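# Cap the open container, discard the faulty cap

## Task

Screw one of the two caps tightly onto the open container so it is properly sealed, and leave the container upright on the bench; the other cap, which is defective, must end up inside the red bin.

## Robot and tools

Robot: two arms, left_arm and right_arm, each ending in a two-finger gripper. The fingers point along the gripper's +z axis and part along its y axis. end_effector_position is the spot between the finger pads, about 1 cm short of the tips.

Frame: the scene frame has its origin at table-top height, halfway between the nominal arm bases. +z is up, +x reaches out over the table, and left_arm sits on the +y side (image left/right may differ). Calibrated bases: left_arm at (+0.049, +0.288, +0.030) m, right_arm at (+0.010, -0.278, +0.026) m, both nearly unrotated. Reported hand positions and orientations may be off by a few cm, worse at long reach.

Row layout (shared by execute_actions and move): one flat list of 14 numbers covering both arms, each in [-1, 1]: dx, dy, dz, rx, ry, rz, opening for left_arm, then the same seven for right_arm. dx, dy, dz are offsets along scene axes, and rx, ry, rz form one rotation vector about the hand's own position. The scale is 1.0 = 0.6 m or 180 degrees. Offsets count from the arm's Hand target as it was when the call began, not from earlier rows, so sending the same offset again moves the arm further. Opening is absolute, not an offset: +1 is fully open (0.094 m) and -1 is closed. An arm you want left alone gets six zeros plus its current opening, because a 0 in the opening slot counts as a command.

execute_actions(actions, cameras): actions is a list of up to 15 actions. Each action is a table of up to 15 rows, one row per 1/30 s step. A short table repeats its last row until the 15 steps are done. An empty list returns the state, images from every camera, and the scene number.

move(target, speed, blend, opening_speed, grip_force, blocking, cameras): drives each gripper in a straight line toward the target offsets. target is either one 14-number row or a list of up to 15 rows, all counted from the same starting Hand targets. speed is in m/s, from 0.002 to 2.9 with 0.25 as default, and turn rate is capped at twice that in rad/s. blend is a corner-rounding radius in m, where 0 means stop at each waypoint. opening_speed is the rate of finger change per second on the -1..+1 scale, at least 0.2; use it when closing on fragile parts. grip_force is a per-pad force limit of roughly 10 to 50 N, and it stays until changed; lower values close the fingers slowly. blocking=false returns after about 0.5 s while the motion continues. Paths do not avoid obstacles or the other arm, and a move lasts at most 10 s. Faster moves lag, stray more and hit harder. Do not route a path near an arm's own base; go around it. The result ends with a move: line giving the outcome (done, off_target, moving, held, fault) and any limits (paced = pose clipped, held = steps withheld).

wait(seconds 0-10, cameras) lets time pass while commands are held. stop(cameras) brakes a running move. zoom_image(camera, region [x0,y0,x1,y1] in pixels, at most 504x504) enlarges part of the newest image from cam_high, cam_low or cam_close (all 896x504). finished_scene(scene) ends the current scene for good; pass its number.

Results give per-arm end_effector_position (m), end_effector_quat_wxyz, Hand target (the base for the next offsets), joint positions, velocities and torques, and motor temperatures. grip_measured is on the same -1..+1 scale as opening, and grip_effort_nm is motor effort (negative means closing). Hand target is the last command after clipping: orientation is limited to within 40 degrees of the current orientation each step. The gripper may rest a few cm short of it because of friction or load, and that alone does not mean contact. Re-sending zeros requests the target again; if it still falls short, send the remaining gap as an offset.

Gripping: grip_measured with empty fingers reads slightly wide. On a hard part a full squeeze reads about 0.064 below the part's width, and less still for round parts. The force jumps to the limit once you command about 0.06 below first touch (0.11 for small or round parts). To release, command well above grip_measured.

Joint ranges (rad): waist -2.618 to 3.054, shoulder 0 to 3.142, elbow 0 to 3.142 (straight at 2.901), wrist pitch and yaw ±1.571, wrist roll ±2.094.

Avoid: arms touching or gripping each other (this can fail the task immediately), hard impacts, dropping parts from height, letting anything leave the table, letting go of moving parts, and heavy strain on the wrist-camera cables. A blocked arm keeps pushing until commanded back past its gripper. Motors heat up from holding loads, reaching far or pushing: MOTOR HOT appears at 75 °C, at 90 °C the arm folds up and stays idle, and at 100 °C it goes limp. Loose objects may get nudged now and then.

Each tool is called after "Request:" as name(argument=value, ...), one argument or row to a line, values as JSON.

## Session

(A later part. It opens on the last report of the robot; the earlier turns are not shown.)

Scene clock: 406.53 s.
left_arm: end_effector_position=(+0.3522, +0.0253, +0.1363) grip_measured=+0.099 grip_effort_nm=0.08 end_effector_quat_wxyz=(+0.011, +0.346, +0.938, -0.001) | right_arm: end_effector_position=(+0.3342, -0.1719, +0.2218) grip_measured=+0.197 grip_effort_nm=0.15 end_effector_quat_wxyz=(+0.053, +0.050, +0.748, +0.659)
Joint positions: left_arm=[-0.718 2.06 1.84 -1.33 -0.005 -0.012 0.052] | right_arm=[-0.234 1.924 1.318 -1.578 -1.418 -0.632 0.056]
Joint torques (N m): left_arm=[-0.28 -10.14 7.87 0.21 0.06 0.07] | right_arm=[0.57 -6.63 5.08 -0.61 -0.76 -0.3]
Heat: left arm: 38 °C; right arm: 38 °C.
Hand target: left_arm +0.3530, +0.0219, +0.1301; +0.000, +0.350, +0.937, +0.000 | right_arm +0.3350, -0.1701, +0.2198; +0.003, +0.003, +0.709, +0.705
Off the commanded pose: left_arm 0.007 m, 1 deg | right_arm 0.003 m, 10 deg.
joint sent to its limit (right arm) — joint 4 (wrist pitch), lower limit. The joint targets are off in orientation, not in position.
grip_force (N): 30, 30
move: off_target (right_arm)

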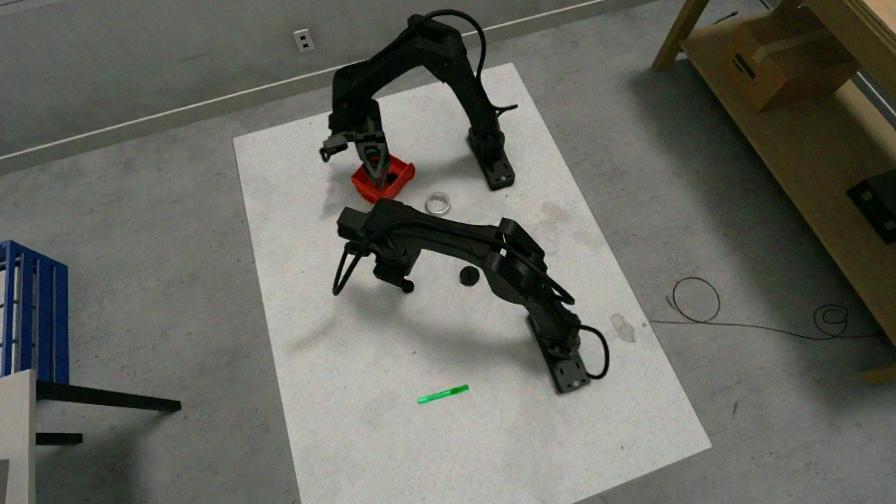

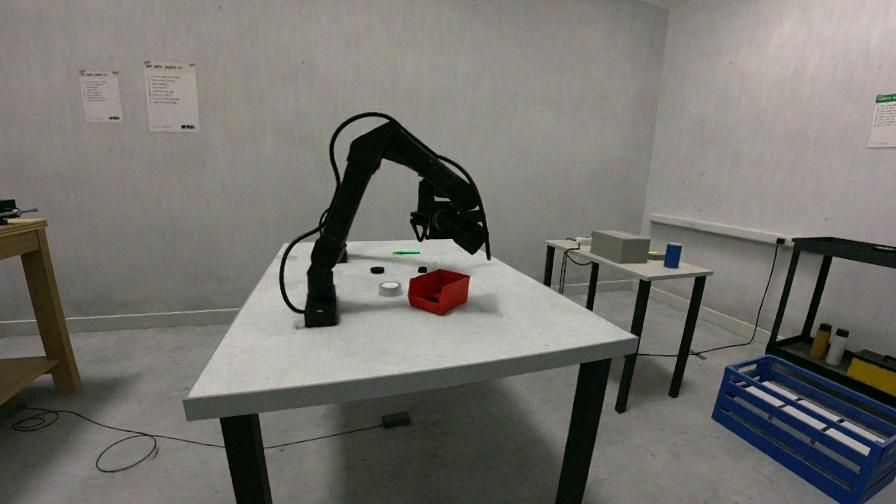

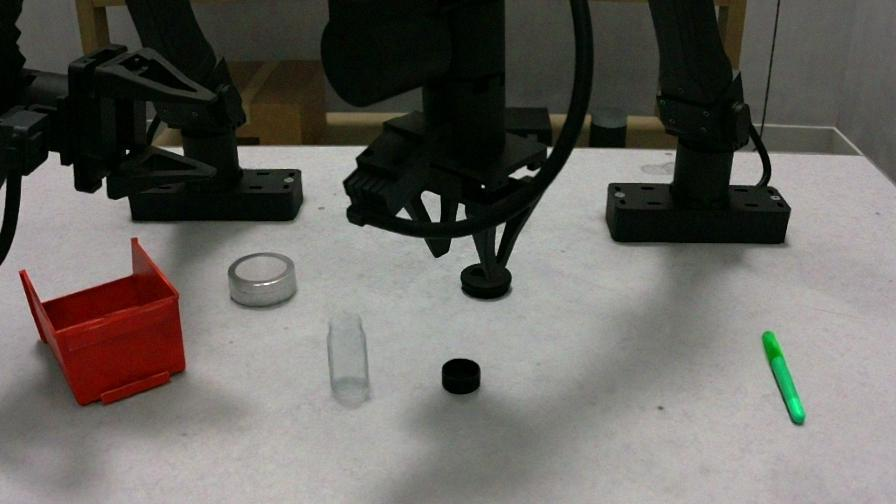

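Request:
move(
  target=[
    [0,0,0,0,0,0,0.6,0,-0.05,0.017,-0.4956,-0.0803,0.0803,0.2],
    [0,0,-0.115,0,0,0,0.6,-0.058,-0.05,0.017,-0.3086,-0.4278,-0.3086,0.2],
  ],
  speed=0.4,
  cameras=["cam_high","cam_low","cam_close"],
)

Request:
zoom_image(
  camera="cam_close",
  region=[390, 250, 540, 410],
)

Request:
zoom_image(
  camera="cam_low",
  region=[380, 200, 480, 290],
)

Scene clock: 418.00 s.
left_arm: end_effector_position=(+0.3555, +0.0223, +0.0769) grip_measured=+0.598 grip_effort_nm=0.08 end_effector_quat_wxyz=(+0.014, +0.346, +0.938, -0.003) | right_arm: end_effector_position=(+0.3017, -0.2000, +0.2354) grip_measured=+0.197 grip_effort_nm=0.14 end_effector_quat_wxyz=(+0.703, -0.113, +0.694, +0.108)
Joint positions: left_arm=[-0.718 2.092 1.651 -1.101 -0.005 -0.012 0.075] | right_arm=[0.183 0.653 0.123 0.542 -0.131 -0.007 0.056]
Joint torques (N m): left_arm=[-0.28 -10.13 5.12 0.51 0.08 0.07] | right_arm=[-0.27 -0.14 7.36 2 -0.1 0.07]
Heat: left arm: 38 °C; right arm: 38 °C.
Hand target: left_arm +0.3530, +0.0219, +0.0610; +0.000, +0.350, +0.937, +0.000 | right_arm +0.3003, -0.2002, +0.2301; +0.701, -0.111, +0.695, +0.112
Off the commanded pose: left_arm 0.016 m, 2 deg | right_arm 0.006 m, 1 deg.
grip_force (N): 30, 30
move: off_target (left_arm)

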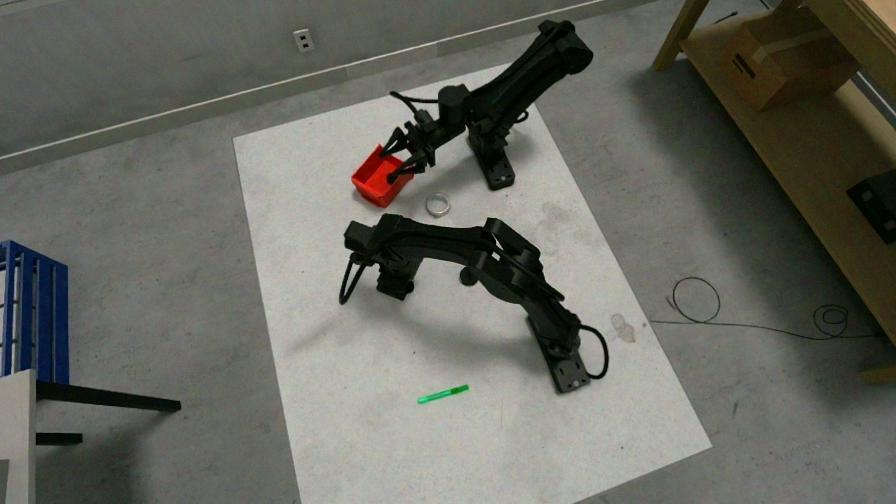

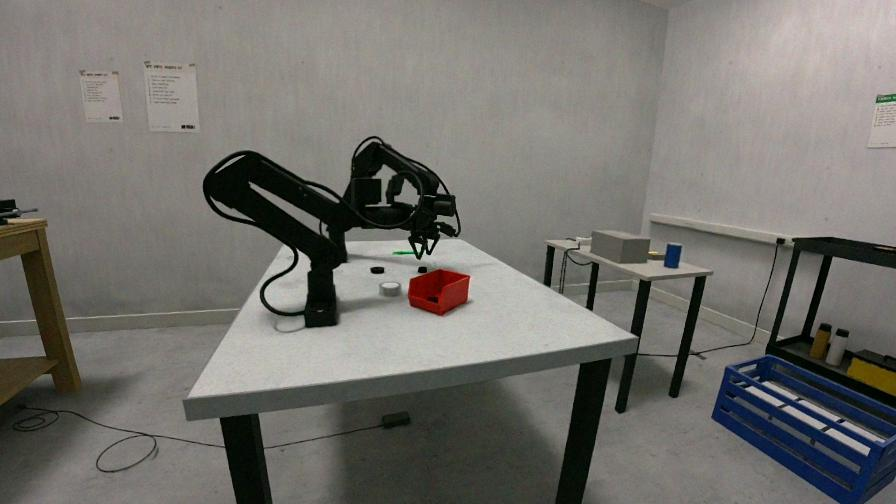

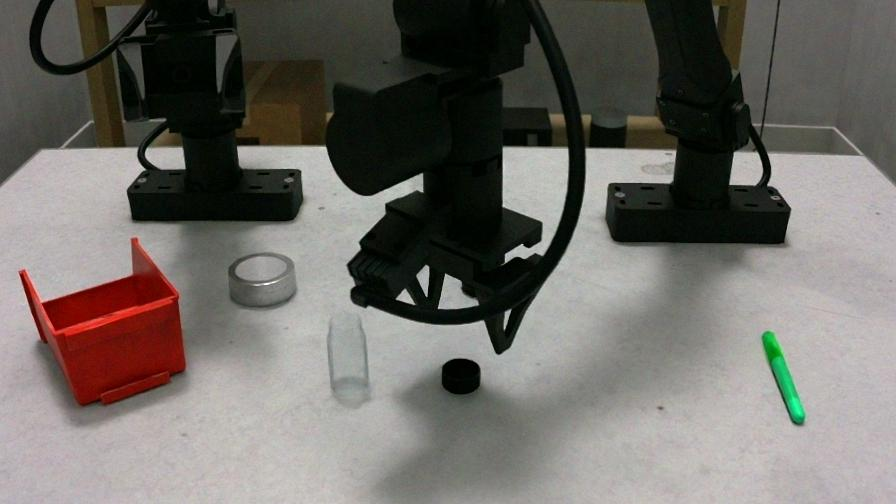

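Scaled by 3.150 from the camera's 896x504 image, which has a finer 1280x720 frame.

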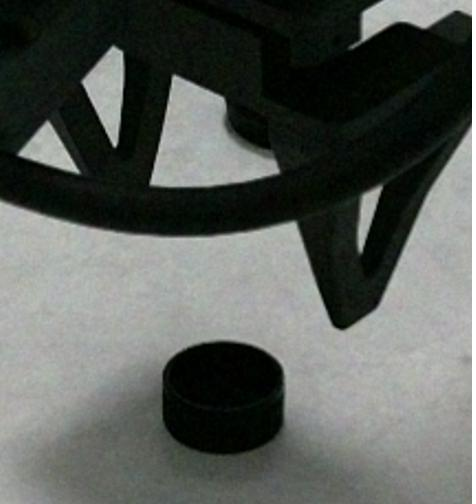

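Scaled by 5.040 from the camera's 896x504 image, which has a finer 1280x720 frame.

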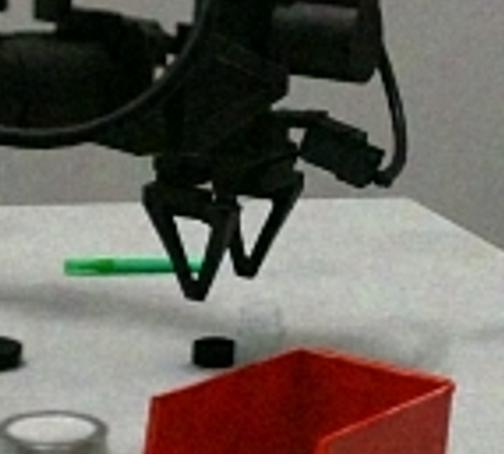

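Request:
move(
  target=[-0.003,-0.002,-0.052,0,0,0,0.35,0,0,0,0,0,0,0.2],
  speed=0.1,
  cameras=["cam_low","cam_close"],
)

Request:
zoom_image(
  camera="cam_close",
  region=[390, 270, 530, 410],
)

Request:
zoom_image(
  camera="cam_low",
  region=[380, 200, 480, 290],
)

Scene clock: 420.57 s.
left_arm: end_effector_position=(+0.3544, +0.0217, +0.0441) grip_measured=+0.352 grip_effort_nm=-0.08 end_effector_quat_wxyz=(+0.012, +0.348, +0.937, -0.002) | right_arm: end_effector_position=(+0.3017, -0.2000, +0.2355) grip_measured=+0.197 grip_effort_nm=0.15 end_effector_quat_wxyz=(+0.703, -0.112, +0.694, +0.108)
Joint positions: left_arm=[-0.721 2.128 1.573 -0.992 -0.005 -0.012 0.063] | right_arm=[0.183 0.653 0.123 0.543 -0.131 -0.007 0.056]
Joint torques (N m): left_arm=[-0.53 -10.5 5.2 0.5 0.08 0.02] | right_arm=[-0.32 -0.06 7.42 2.01 -0.12 0.09]
Heat: left arm: 37 °C; right arm: 37 °C.
Hand target: left_arm +0.3512, +0.0208, +0.0298; +0.000, +0.350, +0.937, +0.000 | right_arm +0.3003, -0.2002, +0.2301; +0.701, -0.111, +0.695, +0.112
Off the commanded pose: left_arm 0.015 m, 1 deg | right_arm 0.006 m, 1 deg.
grip_force (N): 30, 30
move: off_target (left_arm)
Images, in order (width x height): cam_low 896x504, cam_close 896x504.

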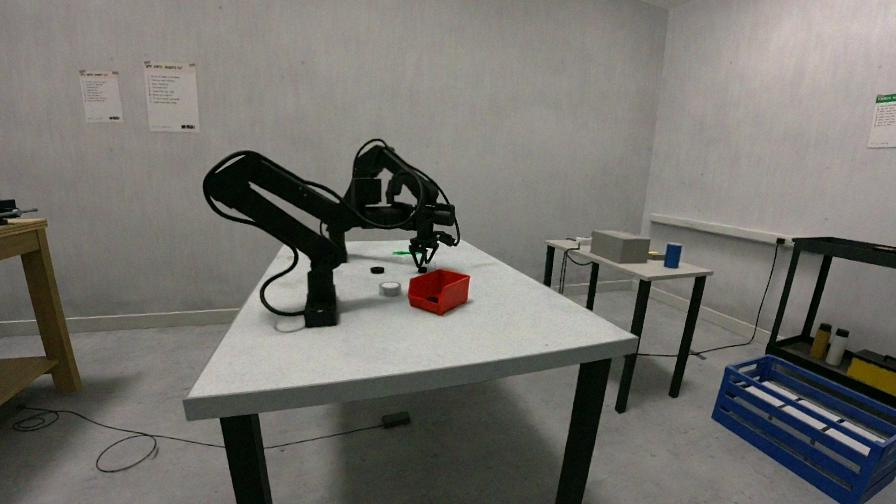

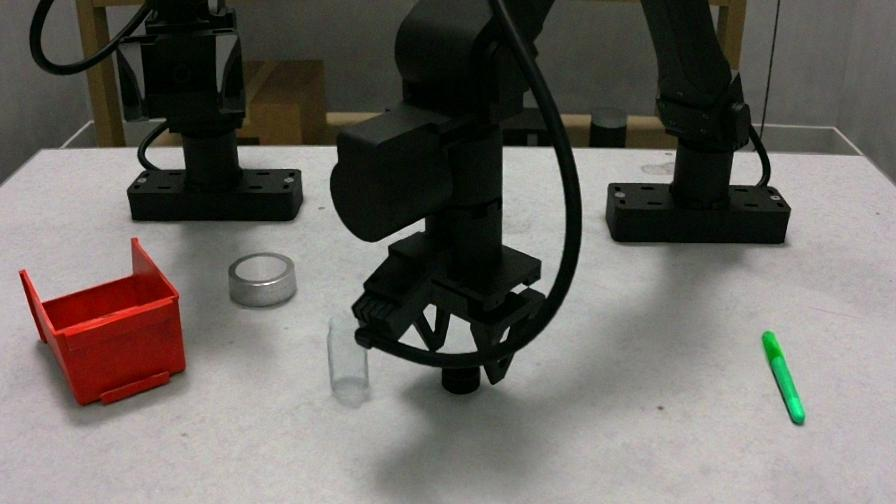

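Scaled by 3.600 from the camera's 896x504 image, which has a finer 1280x720 frame.

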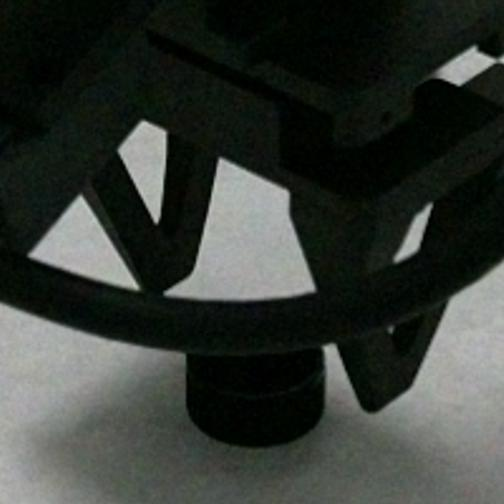

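Scaled by 5.040 from the camera's 896x504 image, which has a finer 1280x720 frame.

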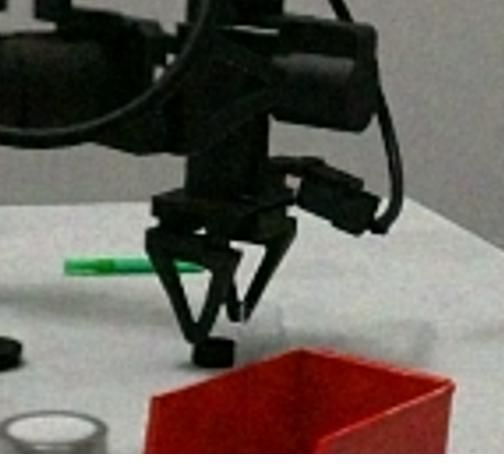

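Request:
move(
  target=[
    [-0.003,0,-0.017,0,0,0,0.35,0,0,0,0,0,0,0.2],
    [-0.003,0,-0.017,0,0,0,-0.45,0,0,0,0,0,0,0.2],
  ],
  speed=0.06,
  opening_speed=0.6,
  cameras=["cam_low","cam_close"],
)

Request:
zoom_image(
  camera="cam_close",
  region=[390, 270, 530, 410],
)

Request:
zoom_image(
  camera="cam_low",
  region=[380, 200, 480, 290],
)

Scene clock: 425.20 s.
left_arm: end_effector_position=(+0.3546, +0.0203, +0.0382) grip_measured=-0.449 grip_effort_nm=-0.08 end_effector_quat_wxyz=(+0.018, +0.349, +0.937, -0.004) | right_arm: end_effector_position=(+0.3017, -0.2000, +0.2355) grip_measured=+0.197 grip_effort_nm=0.15 end_effector_quat_wxyz=(+0.703, -0.112, +0.694, +0.108)
Joint positions: left_arm=[-0.723 2.128 1.548 -0.954 -0.004 -0.012 0.026] | right_arm=[0.183 0.653 0.123 0.543 -0.131 -0.007 0.056]
Joint torques (N m): left_arm=[-0.62 -9.74 4.86 0.52 0.07 -0.01] | right_arm=[-0.34 -0.16 7.43 2.01 -0.12 0.05]
Heat: left arm: 37 °C; right arm: 37 °C.
Hand target: left_arm +0.3494, +0.0207, +0.0196; +0.000, +0.350, +0.937, +0.000 | right_arm +0.3003, -0.2002, +0.2301; +0.701, -0.111, +0.695, +0.112
Off the commanded pose: left_arm 0.019 m, 2 deg | right_arm 0.006 m, 1 deg.
grip_force (N): 30, 30
move: off_target (left_arm); target 2's new opening was sent with left_arm's hand 0.019 m and 2 deg from that target
Images, in order (width x height): cam_low 896x504, cam_close 896x504.

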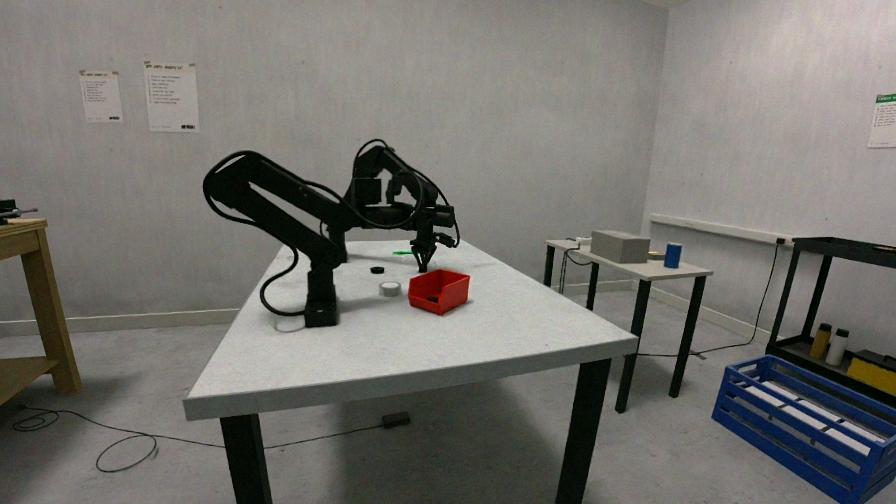

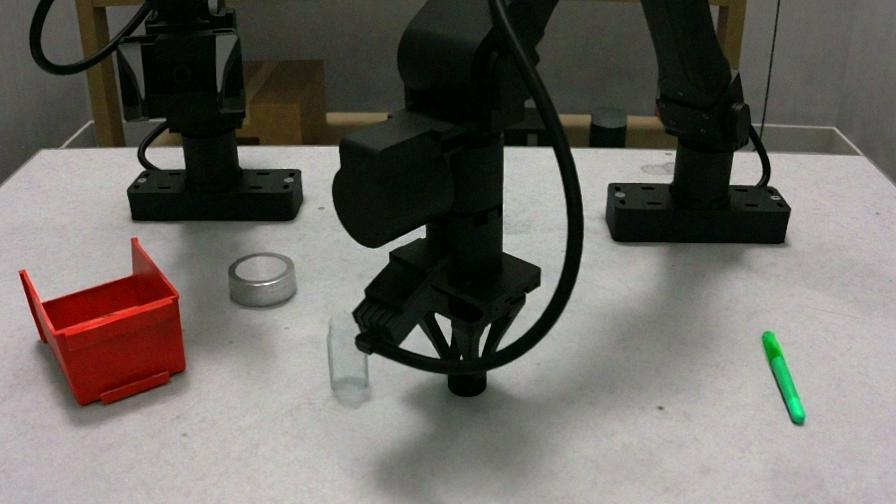

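Scaled by 3.600 from the camera's 896x504 image, which has a finer 1280x720 frame.

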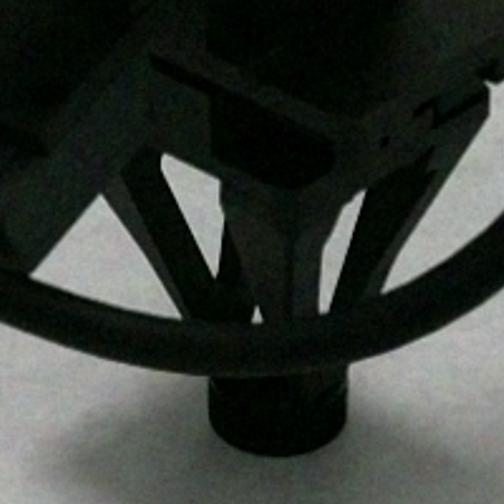

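Scaled by 5.040 from the camera's 896x504 image, which has a finer 1280x720 frame.

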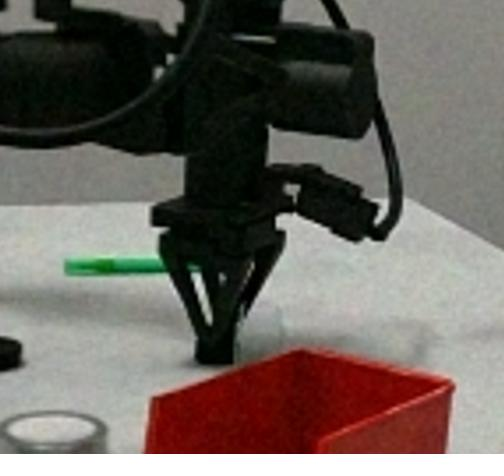

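Request:
move(
  target=[
    [0,0,0,0,0,0,0.3,0,0,0,0,0,0,0.2],
    [0,0,0.02,0,0,0,0.3,0,0,0,0,0,0,0.2],
  ],
  speed=0.06,
  opening_speed=1.0,
  cameras=["cam_low","cam_close"],
)

Request:
zoom_image(
  camera="cam_close",
  region=[390, 270, 530, 410],
)

Request:
zoom_image(
  camera="cam_low",
  region=[400, 240, 450, 285],
)

Scene clock: 428.63 s.
left_arm: end_effector_position=(+0.3523, +0.0224, +0.0381) grip_measured=+0.299 grip_effort_nm=0.08 end_effector_quat_wxyz=(+0.012, +0.349, +0.937, -0.002) | right_arm: end_effector_position=(+0.3017, -0.2000, +0.2355) grip_measured=+0.197 grip_effort_nm=0.14 end_effector_quat_wxyz=(+0.703, -0.112, +0.694, +0.108)
Joint positions: left_arm=[-0.723 2.128 1.548 -0.967 -0.004 -0.012 0.061] | right_arm=[0.183 0.653 0.123 0.543 -0.131 -0.007 0.056]
Joint torques (N m): left_arm=[-0.68 -10.95 6.78 0.32 0.04 0] | right_arm=[-0.27 -0.09 7.42 2 -0.11 0.06]
Heat: left arm: 37 °C; right arm: 37 °C.
Hand target: left_arm +0.3494, +0.0207, +0.0316; +0.000, +0.350, +0.937, +0.000 | right_arm +0.3003, -0.2002, +0.2301; +0.701, -0.111, +0.695, +0.112
Off the commanded pose: left_arm 0.007 m, 1 deg | right_arm 0.006 m, 1 deg.
grip_force (N): 30, 30
move: done
Images, in order (width x height): cam_low 896x504, cam_close 896x504.

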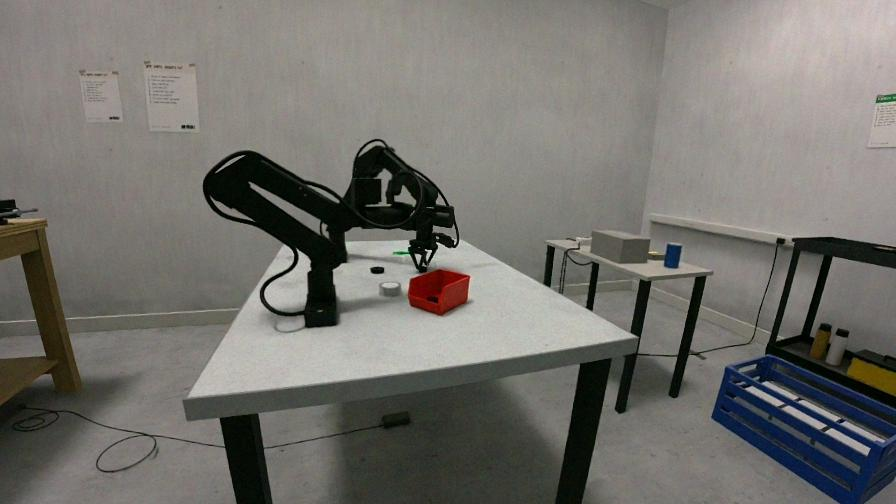

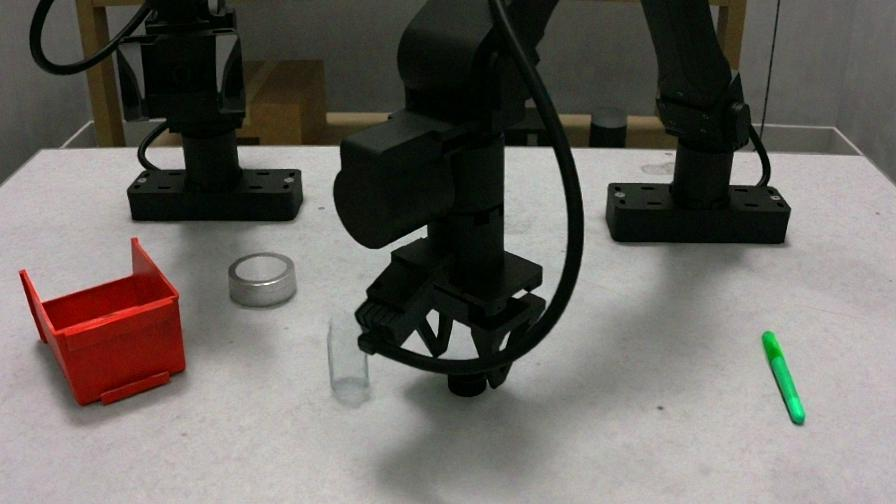

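Scaled by 3.600 from the camera's 896x504 image, which has a finer 1280x720 frame.

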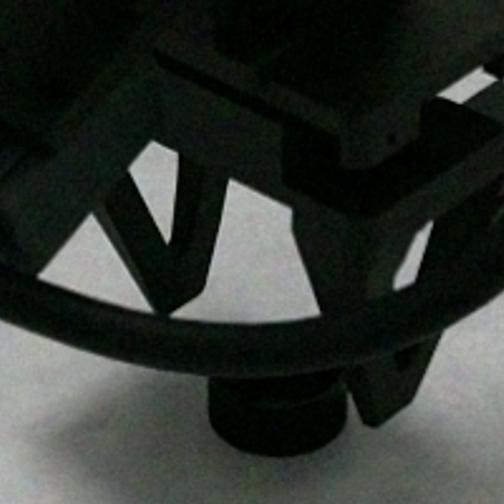

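Scaled by 10.080 from the camera's 896x504 image, which has a finer 1280x720 frame.

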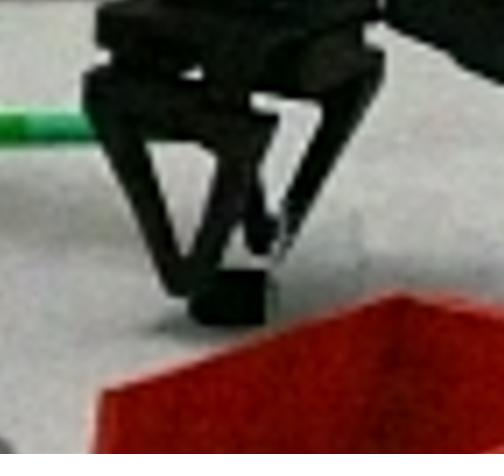

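Request:
move(
  target=[0.006,0.003,-0.04,0,0,0,0.3,0,0,0,0,0,0,0.2],
  speed=0.06,
  cameras=["cam_low","cam_close"],
)

Request:
zoom_image(
  camera="cam_low",
  region=[400, 240, 450, 285],
)

Request:
zoom_image(
  camera="cam_close",
  region=[390, 270, 530, 410],
)

Scene clock: 431.87 s.
left_arm: end_effector_position=(+0.3541, +0.0203, +0.0236) grip_measured=+0.299 grip_effort_nm=0.08 end_effector_quat_wxyz=(+0.012, +0.350, +0.937, -0.003) | right_arm: end_effector_position=(+0.3017, -0.2000, +0.2355) grip_measured=+0.197 grip_effort_nm=0.14 end_effector_quat_wxyz=(+0.703, -0.112, +0.694, +0.108)
Joint positions: left_arm=[-0.723 2.158 1.534 -0.923 -0.003 -0.01 0.061] | right_arm=[0.183 0.653 0.123 0.543 -0.131 -0.007 0.056]
Joint torques (N m): left_arm=[0.29 -10.3 5.01 0.59 0.02 0.07] | right_arm=[-0.29 -0.06 7.38 2.01 -0.12 0.06]
Motor temperatures (°C): left_arm=[27 32 37 34 29 31 29] | right_arm=[28 37 36 35 28 30 30]
Heat: left arm: 37 °C; right arm: 37 °C.
Hand target: left_arm +0.3530, +0.0225, +0.0076; +0.000, +0.350, +0.937, +0.000 | right_arm +0.3003, -0.2002, +0.2301; +0.701, -0.111, +0.695, +0.112
Off the commanded pose: left_arm 0.016 m, 1 deg | right_arm 0.006 m, 1 deg.
grip_force (N): 30, 30
move: off_target (left_arm)
Images, in order (width x height): cam_low 896x504, cam_close 896x504.

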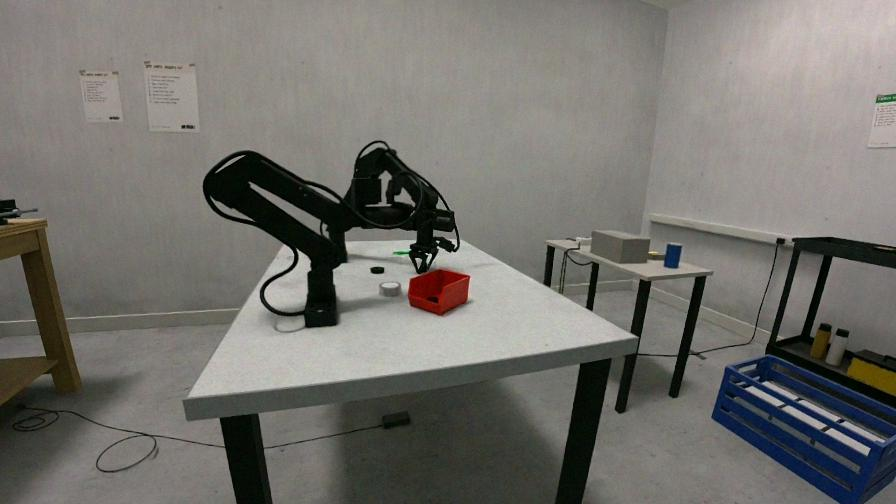

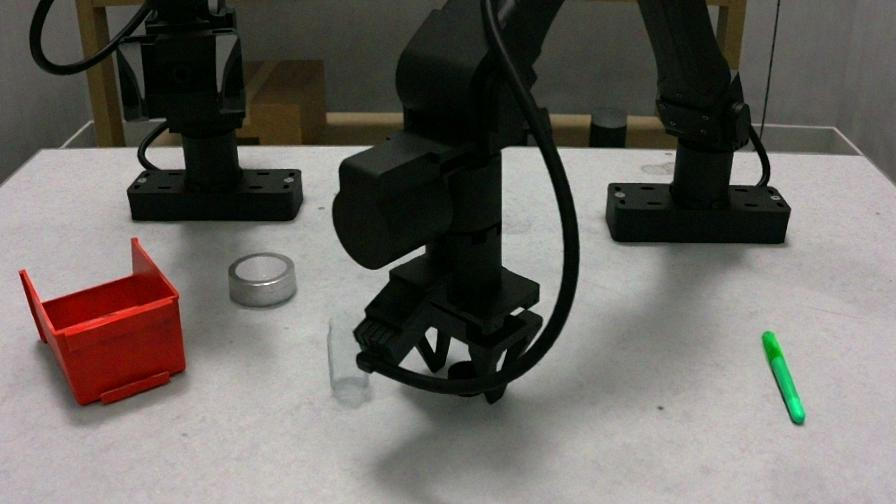

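Scaled by 10.080 from the camera's 896x504 image, which has a finer 1280x720 frame.

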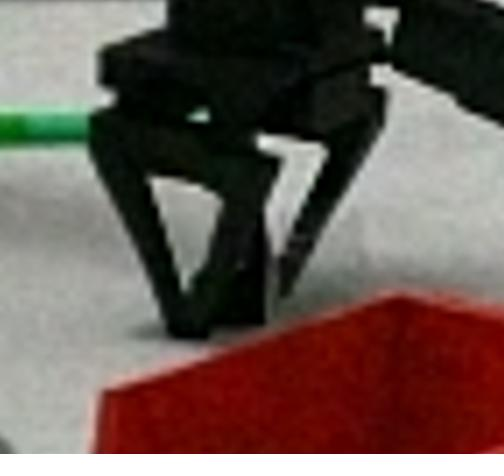

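Scaled by 3.600 from the camera's 896x504 image, which has a finer 1280x720 frame.

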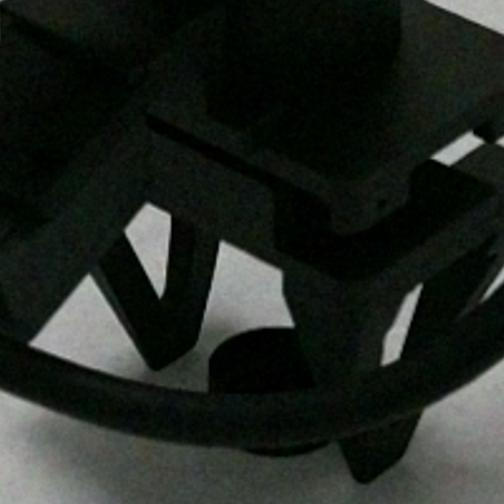

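Request:
move(
  target=[
    [-0.003,0.002,0.015,0,0,0,0.3,0,0,0,0,0,0,0.2],
    [-0.003,0.002,0.015,0,0,0,-0.45,0,0,0,0,0,0,0.2],
  ],
  speed=0.06,
  opening_speed=0.8,
  cameras=["cam_low","cam_close"],
)

Request:
zoom_image(
  camera="cam_low",
  region=[400, 240, 450, 285],
)

Request:
zoom_image(
  camera="cam_close",
  region=[390, 270, 530, 410],
)

Scene clock: 436.83 s.
left_arm: end_effector_position=(+0.3541, +0.0201, +0.0236) grip_measured=-0.342 grip_effort_nm=-0.63 end_effector_quat_wxyz=(+0.012, +0.350, +0.937, -0.004) | right_arm: end_effector_position=(+0.3017, -0.2000, +0.2355) grip_measured=+0.197 grip_effort_nm=0.15 end_effector_quat_wxyz=(+0.703, -0.112, +0.694, +0.108)
Joint positions: left_arm=[-0.723 2.158 1.534 -0.923 -0.002 -0.01 0.031] | right_arm=[0.183 0.653 0.123 0.543 -0.131 -0.007 0.056]
Joint torques (N m): left_arm=[0.29 -12.01 5.29 0.3 0.03 0.09] | right_arm=[-0.31 -0.08 7.39 2.02 -0.12 0.06]
Heat: left arm: 37 °C; right arm: 36 °C.
Hand target: left_arm +0.3512, +0.0237, +0.0166; +0.000, +0.350, +0.937, +0.000 | right_arm +0.3003, -0.2002, +0.2301; +0.701, -0.111, +0.695, +0.112
Off the commanded pose: left_arm 0.008 m, 1 deg | right_arm 0.006 m, 1 deg.
grip_force (N): 30, 30
move: done
Images, in order (width x height): cam_low 896x504, cam_close 896x504.

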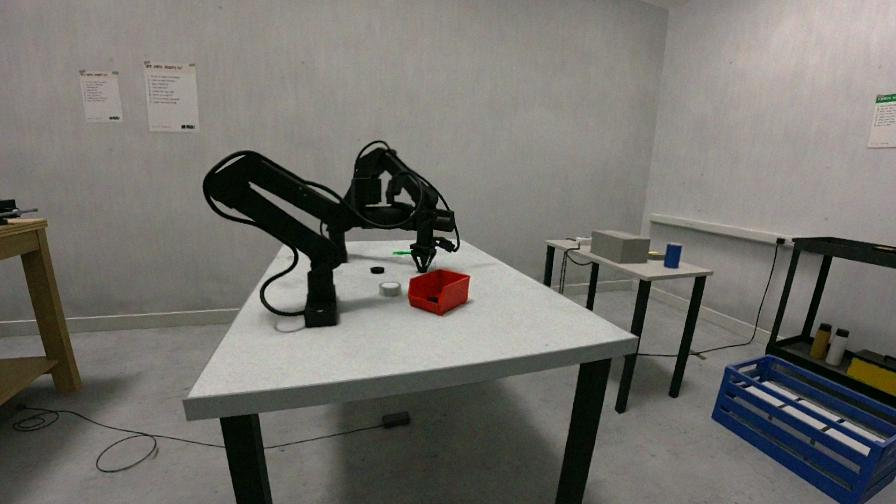

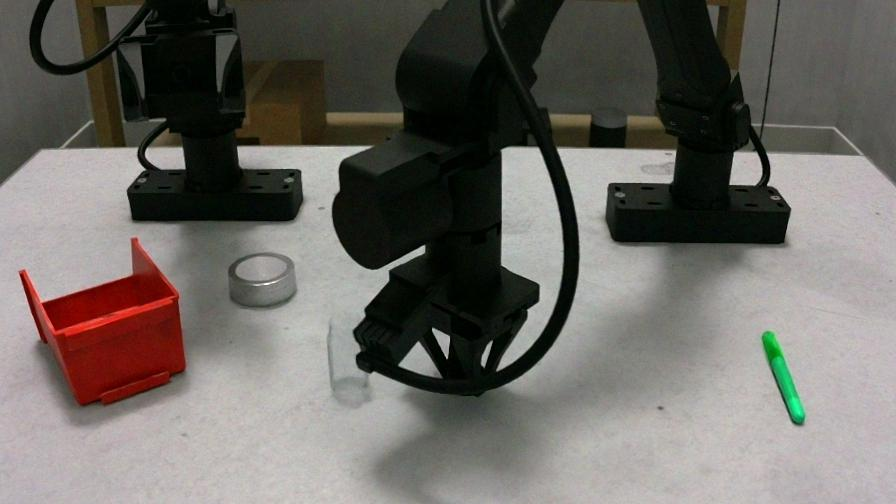

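Scaled by 10.080 from the camera's 896x504 image, which has a finer 1280x720 frame.

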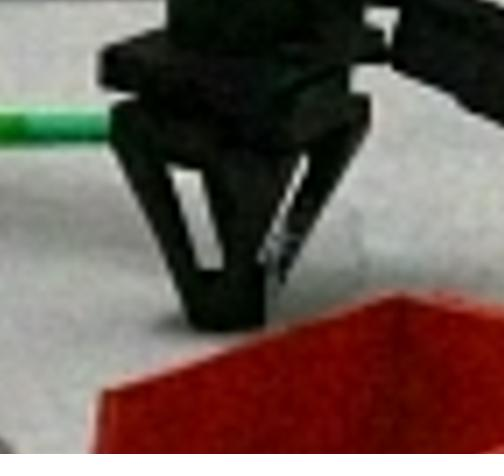

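Scaled by 3.600 from the camera's 896x504 image, which has a finer 1280x720 frame.

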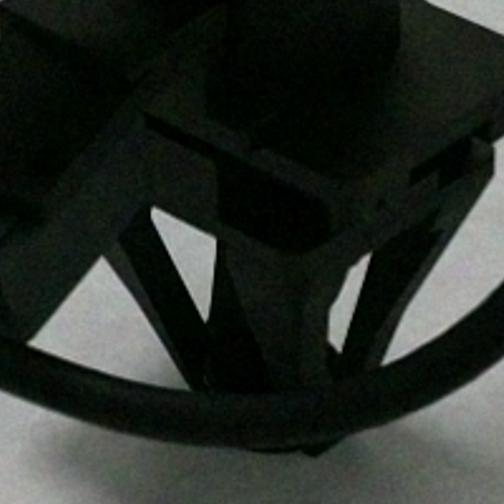

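Request:
move(
  target=[
    [0,0,0.139,0,0,0,-0.45,0,0,0,0,0,0,0.2],
    [0,0.01,0.389,-0.328,-0.3775,0,-0.45,0,0,0,0,0,0,0.2],
    [0,0.0105,0.389,-0.4663,-0.2127,-0.2127,-0.45,0.058,0.2,0.025,0,0,0.398,0.2],
    [0,0.0105,0.389,-0.4663,-0.2127,-0.2127,-0.45,0.058,0.2,0.025,0.3086,0.4278,0.3086,0.2],
  ],
  speed=[0.15,0.4,0.4,0.4],
  blend=[0.02,0,0,0],
  cameras=["cam_high","cam_low","cam_close"],
)

Scene clock: 450.17 s.
left_arm: end_effector_position=(+0.3459, +0.0307, +0.2503) grip_measured=-0.342 grip_effort_nm=-0.66 end_effector_quat_wxyz=(+0.498, +0.496, +0.505, -0.501) | right_arm: end_effector_position=(+0.3405, -0.0821, +0.2433) grip_measured=+0.197 grip_effort_nm=0.15 end_effector_quat_wxyz=(+0.001, +0.013, +0.712, +0.702)
Joint positions: left_arm=[-0.257 1.649 0.719 0.922 1.306 -0.003 0.031] | right_arm=[0.048 1.696 0.838 0.654 -1.503 1.385 0.056]
Joint torques (N m): left_arm=[0.29 -5.96 7.5 1.53 0.14 0.09] | right_arm=[0.54 -7.68 6.17 1.44 -0.23 -0.08]
Heat: left arm: 38 °C; right arm: 36 °C.
Hand target: left_arm +0.3512, +0.0301, +0.2501; +0.500, +0.500, +0.500, -0.500 | right_arm +0.3350, -0.0800, +0.2451; +0.003, +0.003, +0.709, +0.705
Off the commanded pose: left_arm 0.005 m, 1 deg | right_arm 0.006 m, 1 deg.
grip_force (N): 30, 30
move: done

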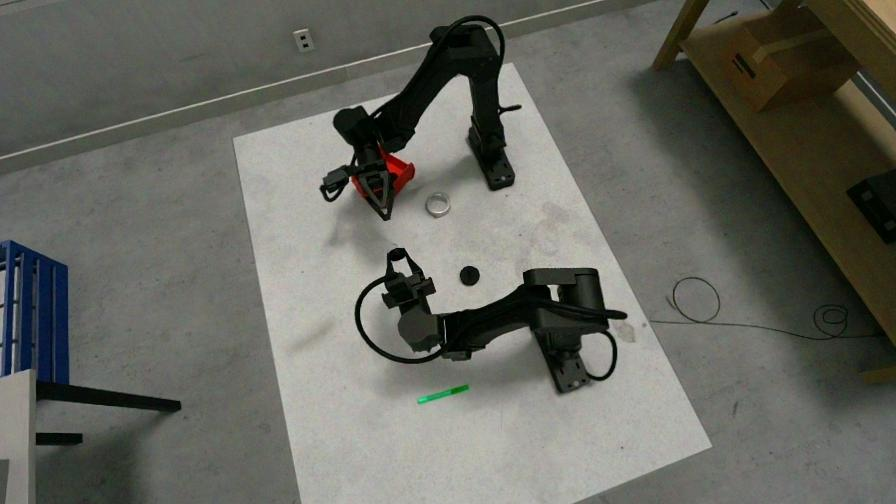

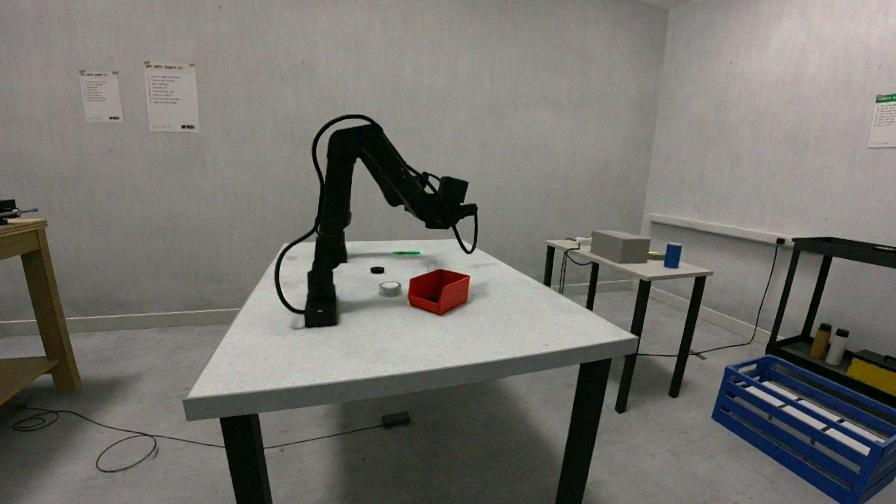

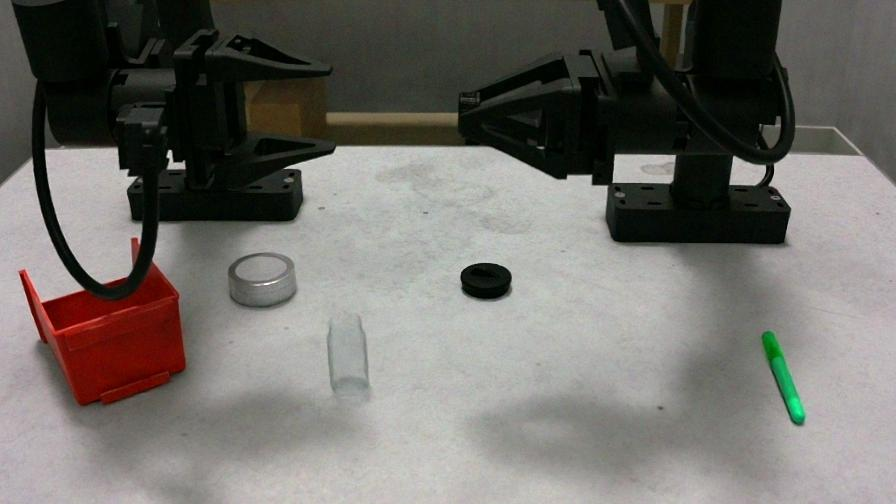

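Request:
zoom_image(
  camera="cam_close",
  region=[230, 20, 620, 220],
)

Request:
zoom_image(
  camera="cam_close",
  region=[440, 70, 560, 170],
)

Request:
zoom_image(
  camera="cam_high",
  region=[320, 130, 460, 310],
)

Scaled by 1.292 from the camera's 896x504 image, which has a finer 1280x720 frame.

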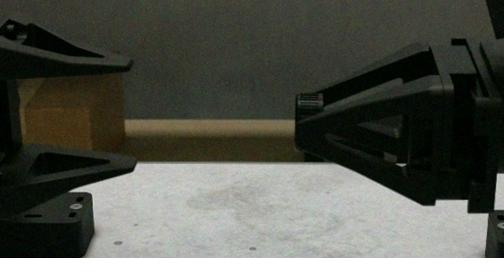

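Scaled by 4.200 from the camera's 896x504 image, which has a finer 1280x720 frame.

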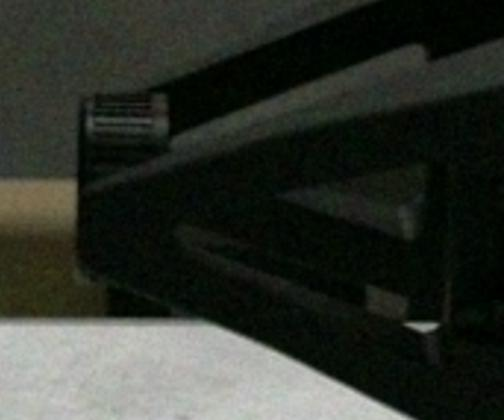

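Scaled by 2.800 from the camera's 896x504 image, which has a finer 1280x720 frame.

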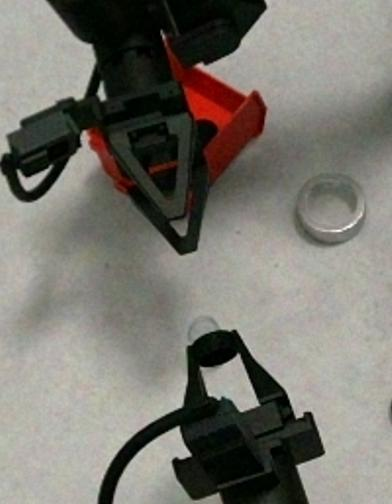

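Request:
zoom_image(
  camera="cam_high",
  region=[360, 165, 420, 265],
)

Request:
zoom_image(
  camera="cam_close",
  region=[280, 40, 380, 190],
)

Scaled by 5.040 from the camera's 896x504 image, which has a finer 1280x720 frame.

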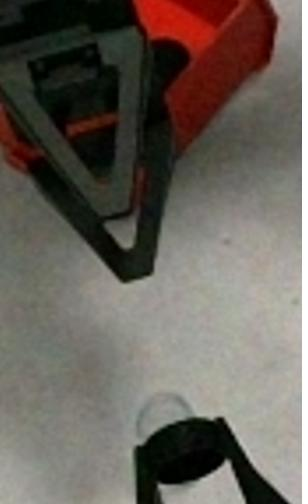

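Scaled by 3.360 from the camera's 896x504 image, which has a finer 1280x720 frame.

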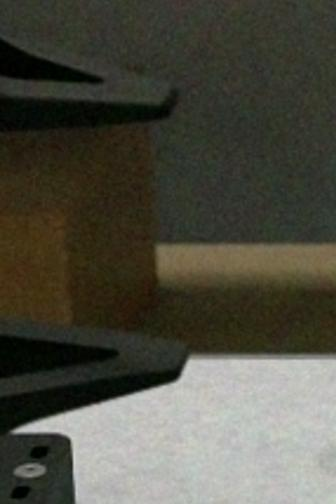

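Request:
move(
  target=[0,0,0,0,0,0,-0.45,0.005,0.1233,-0.0085,0,0,0,0.2],
  speed=0.12,
  cameras=["cam_high","cam_close"],
)

Request:
zoom_image(
  camera="cam_close",
  region=[390, 50, 550, 170],
)

Request:
zoom_image(
  camera="cam_high",
  region=[355, 180, 455, 300],
)

Scene clock: 457.63 s.
left_arm: end_effector_position=(+0.3459, +0.0307, +0.2503) grip_measured=-0.342 grip_effort_nm=-0.66 end_effector_quat_wxyz=(+0.498, +0.496, +0.505, -0.501) | right_arm: end_effector_position=(+0.3340, -0.0082, +0.2404) grip_measured=+0.197 grip_effort_nm=0.14 end_effector_quat_wxyz=(-0.004, +0.007, +0.711, +0.704)
Joint positions: left_arm=[-0.257 1.649 0.719 0.922 1.306 -0.003 0.031] | right_arm=[0.27 1.759 0.838 0.884 -1.299 1.551 0.056]
Joint torques (N m): left_arm=[0.35 -5.97 7.39 1.53 0.14 0.09] | right_arm=[0.36 -5.89 8.24 1.58 0.02 -0.08]
Heat: left arm: 38 °C; right arm: 37 °C.
Hand target: left_arm +0.3512, +0.0301, +0.2501; +0.500, +0.500, +0.500, -0.500 | right_arm +0.3380, -0.0061, +0.2400; +0.003, +0.003, +0.709, +0.705
Off the commanded pose: left_arm 0.005 m, 1 deg | right_arm 0.005 m, 1 deg.
grip_force (N): 30, 30
move: done
Images, in order (width x height): cam_high 896x504, cam_close 896x504.

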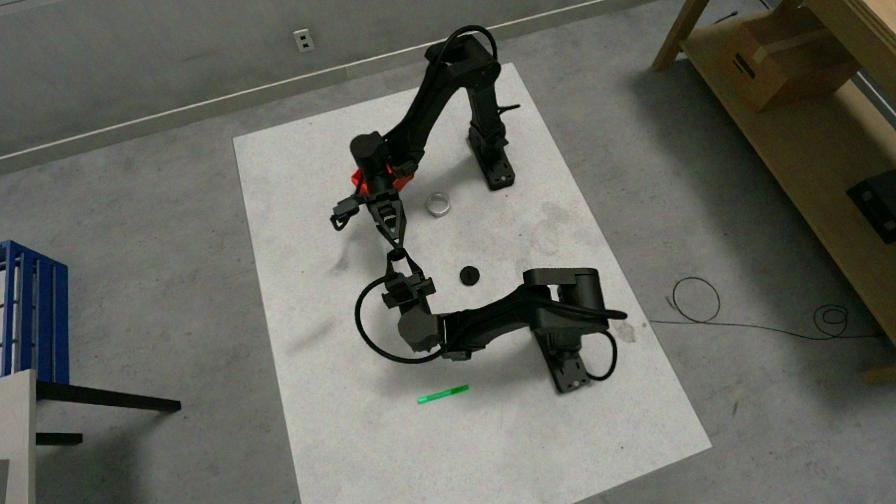

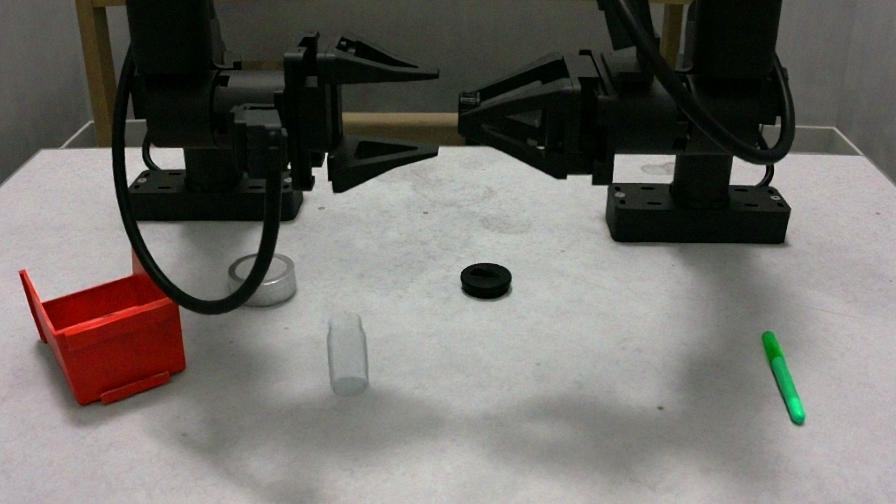

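Scaled by 3.150 from the camera's 896x504 image, which has a finer 1280x720 frame.

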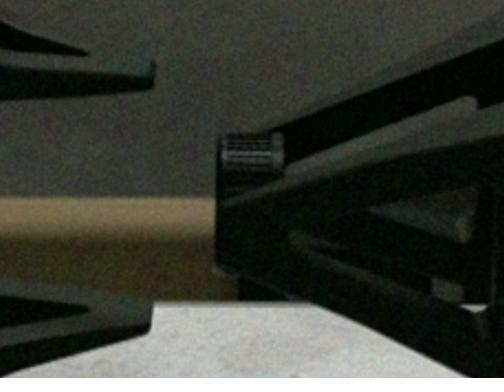

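Scaled by 4.200 from the camera's 896x504 image, which has a finer 1280x720 frame.

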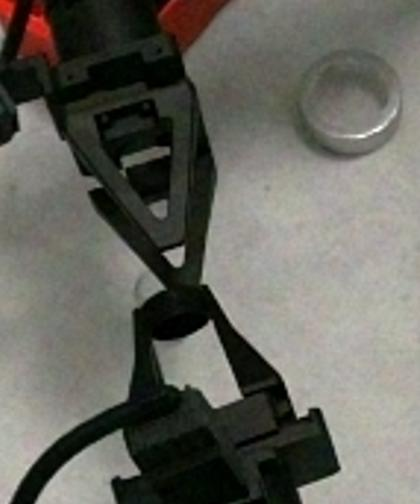

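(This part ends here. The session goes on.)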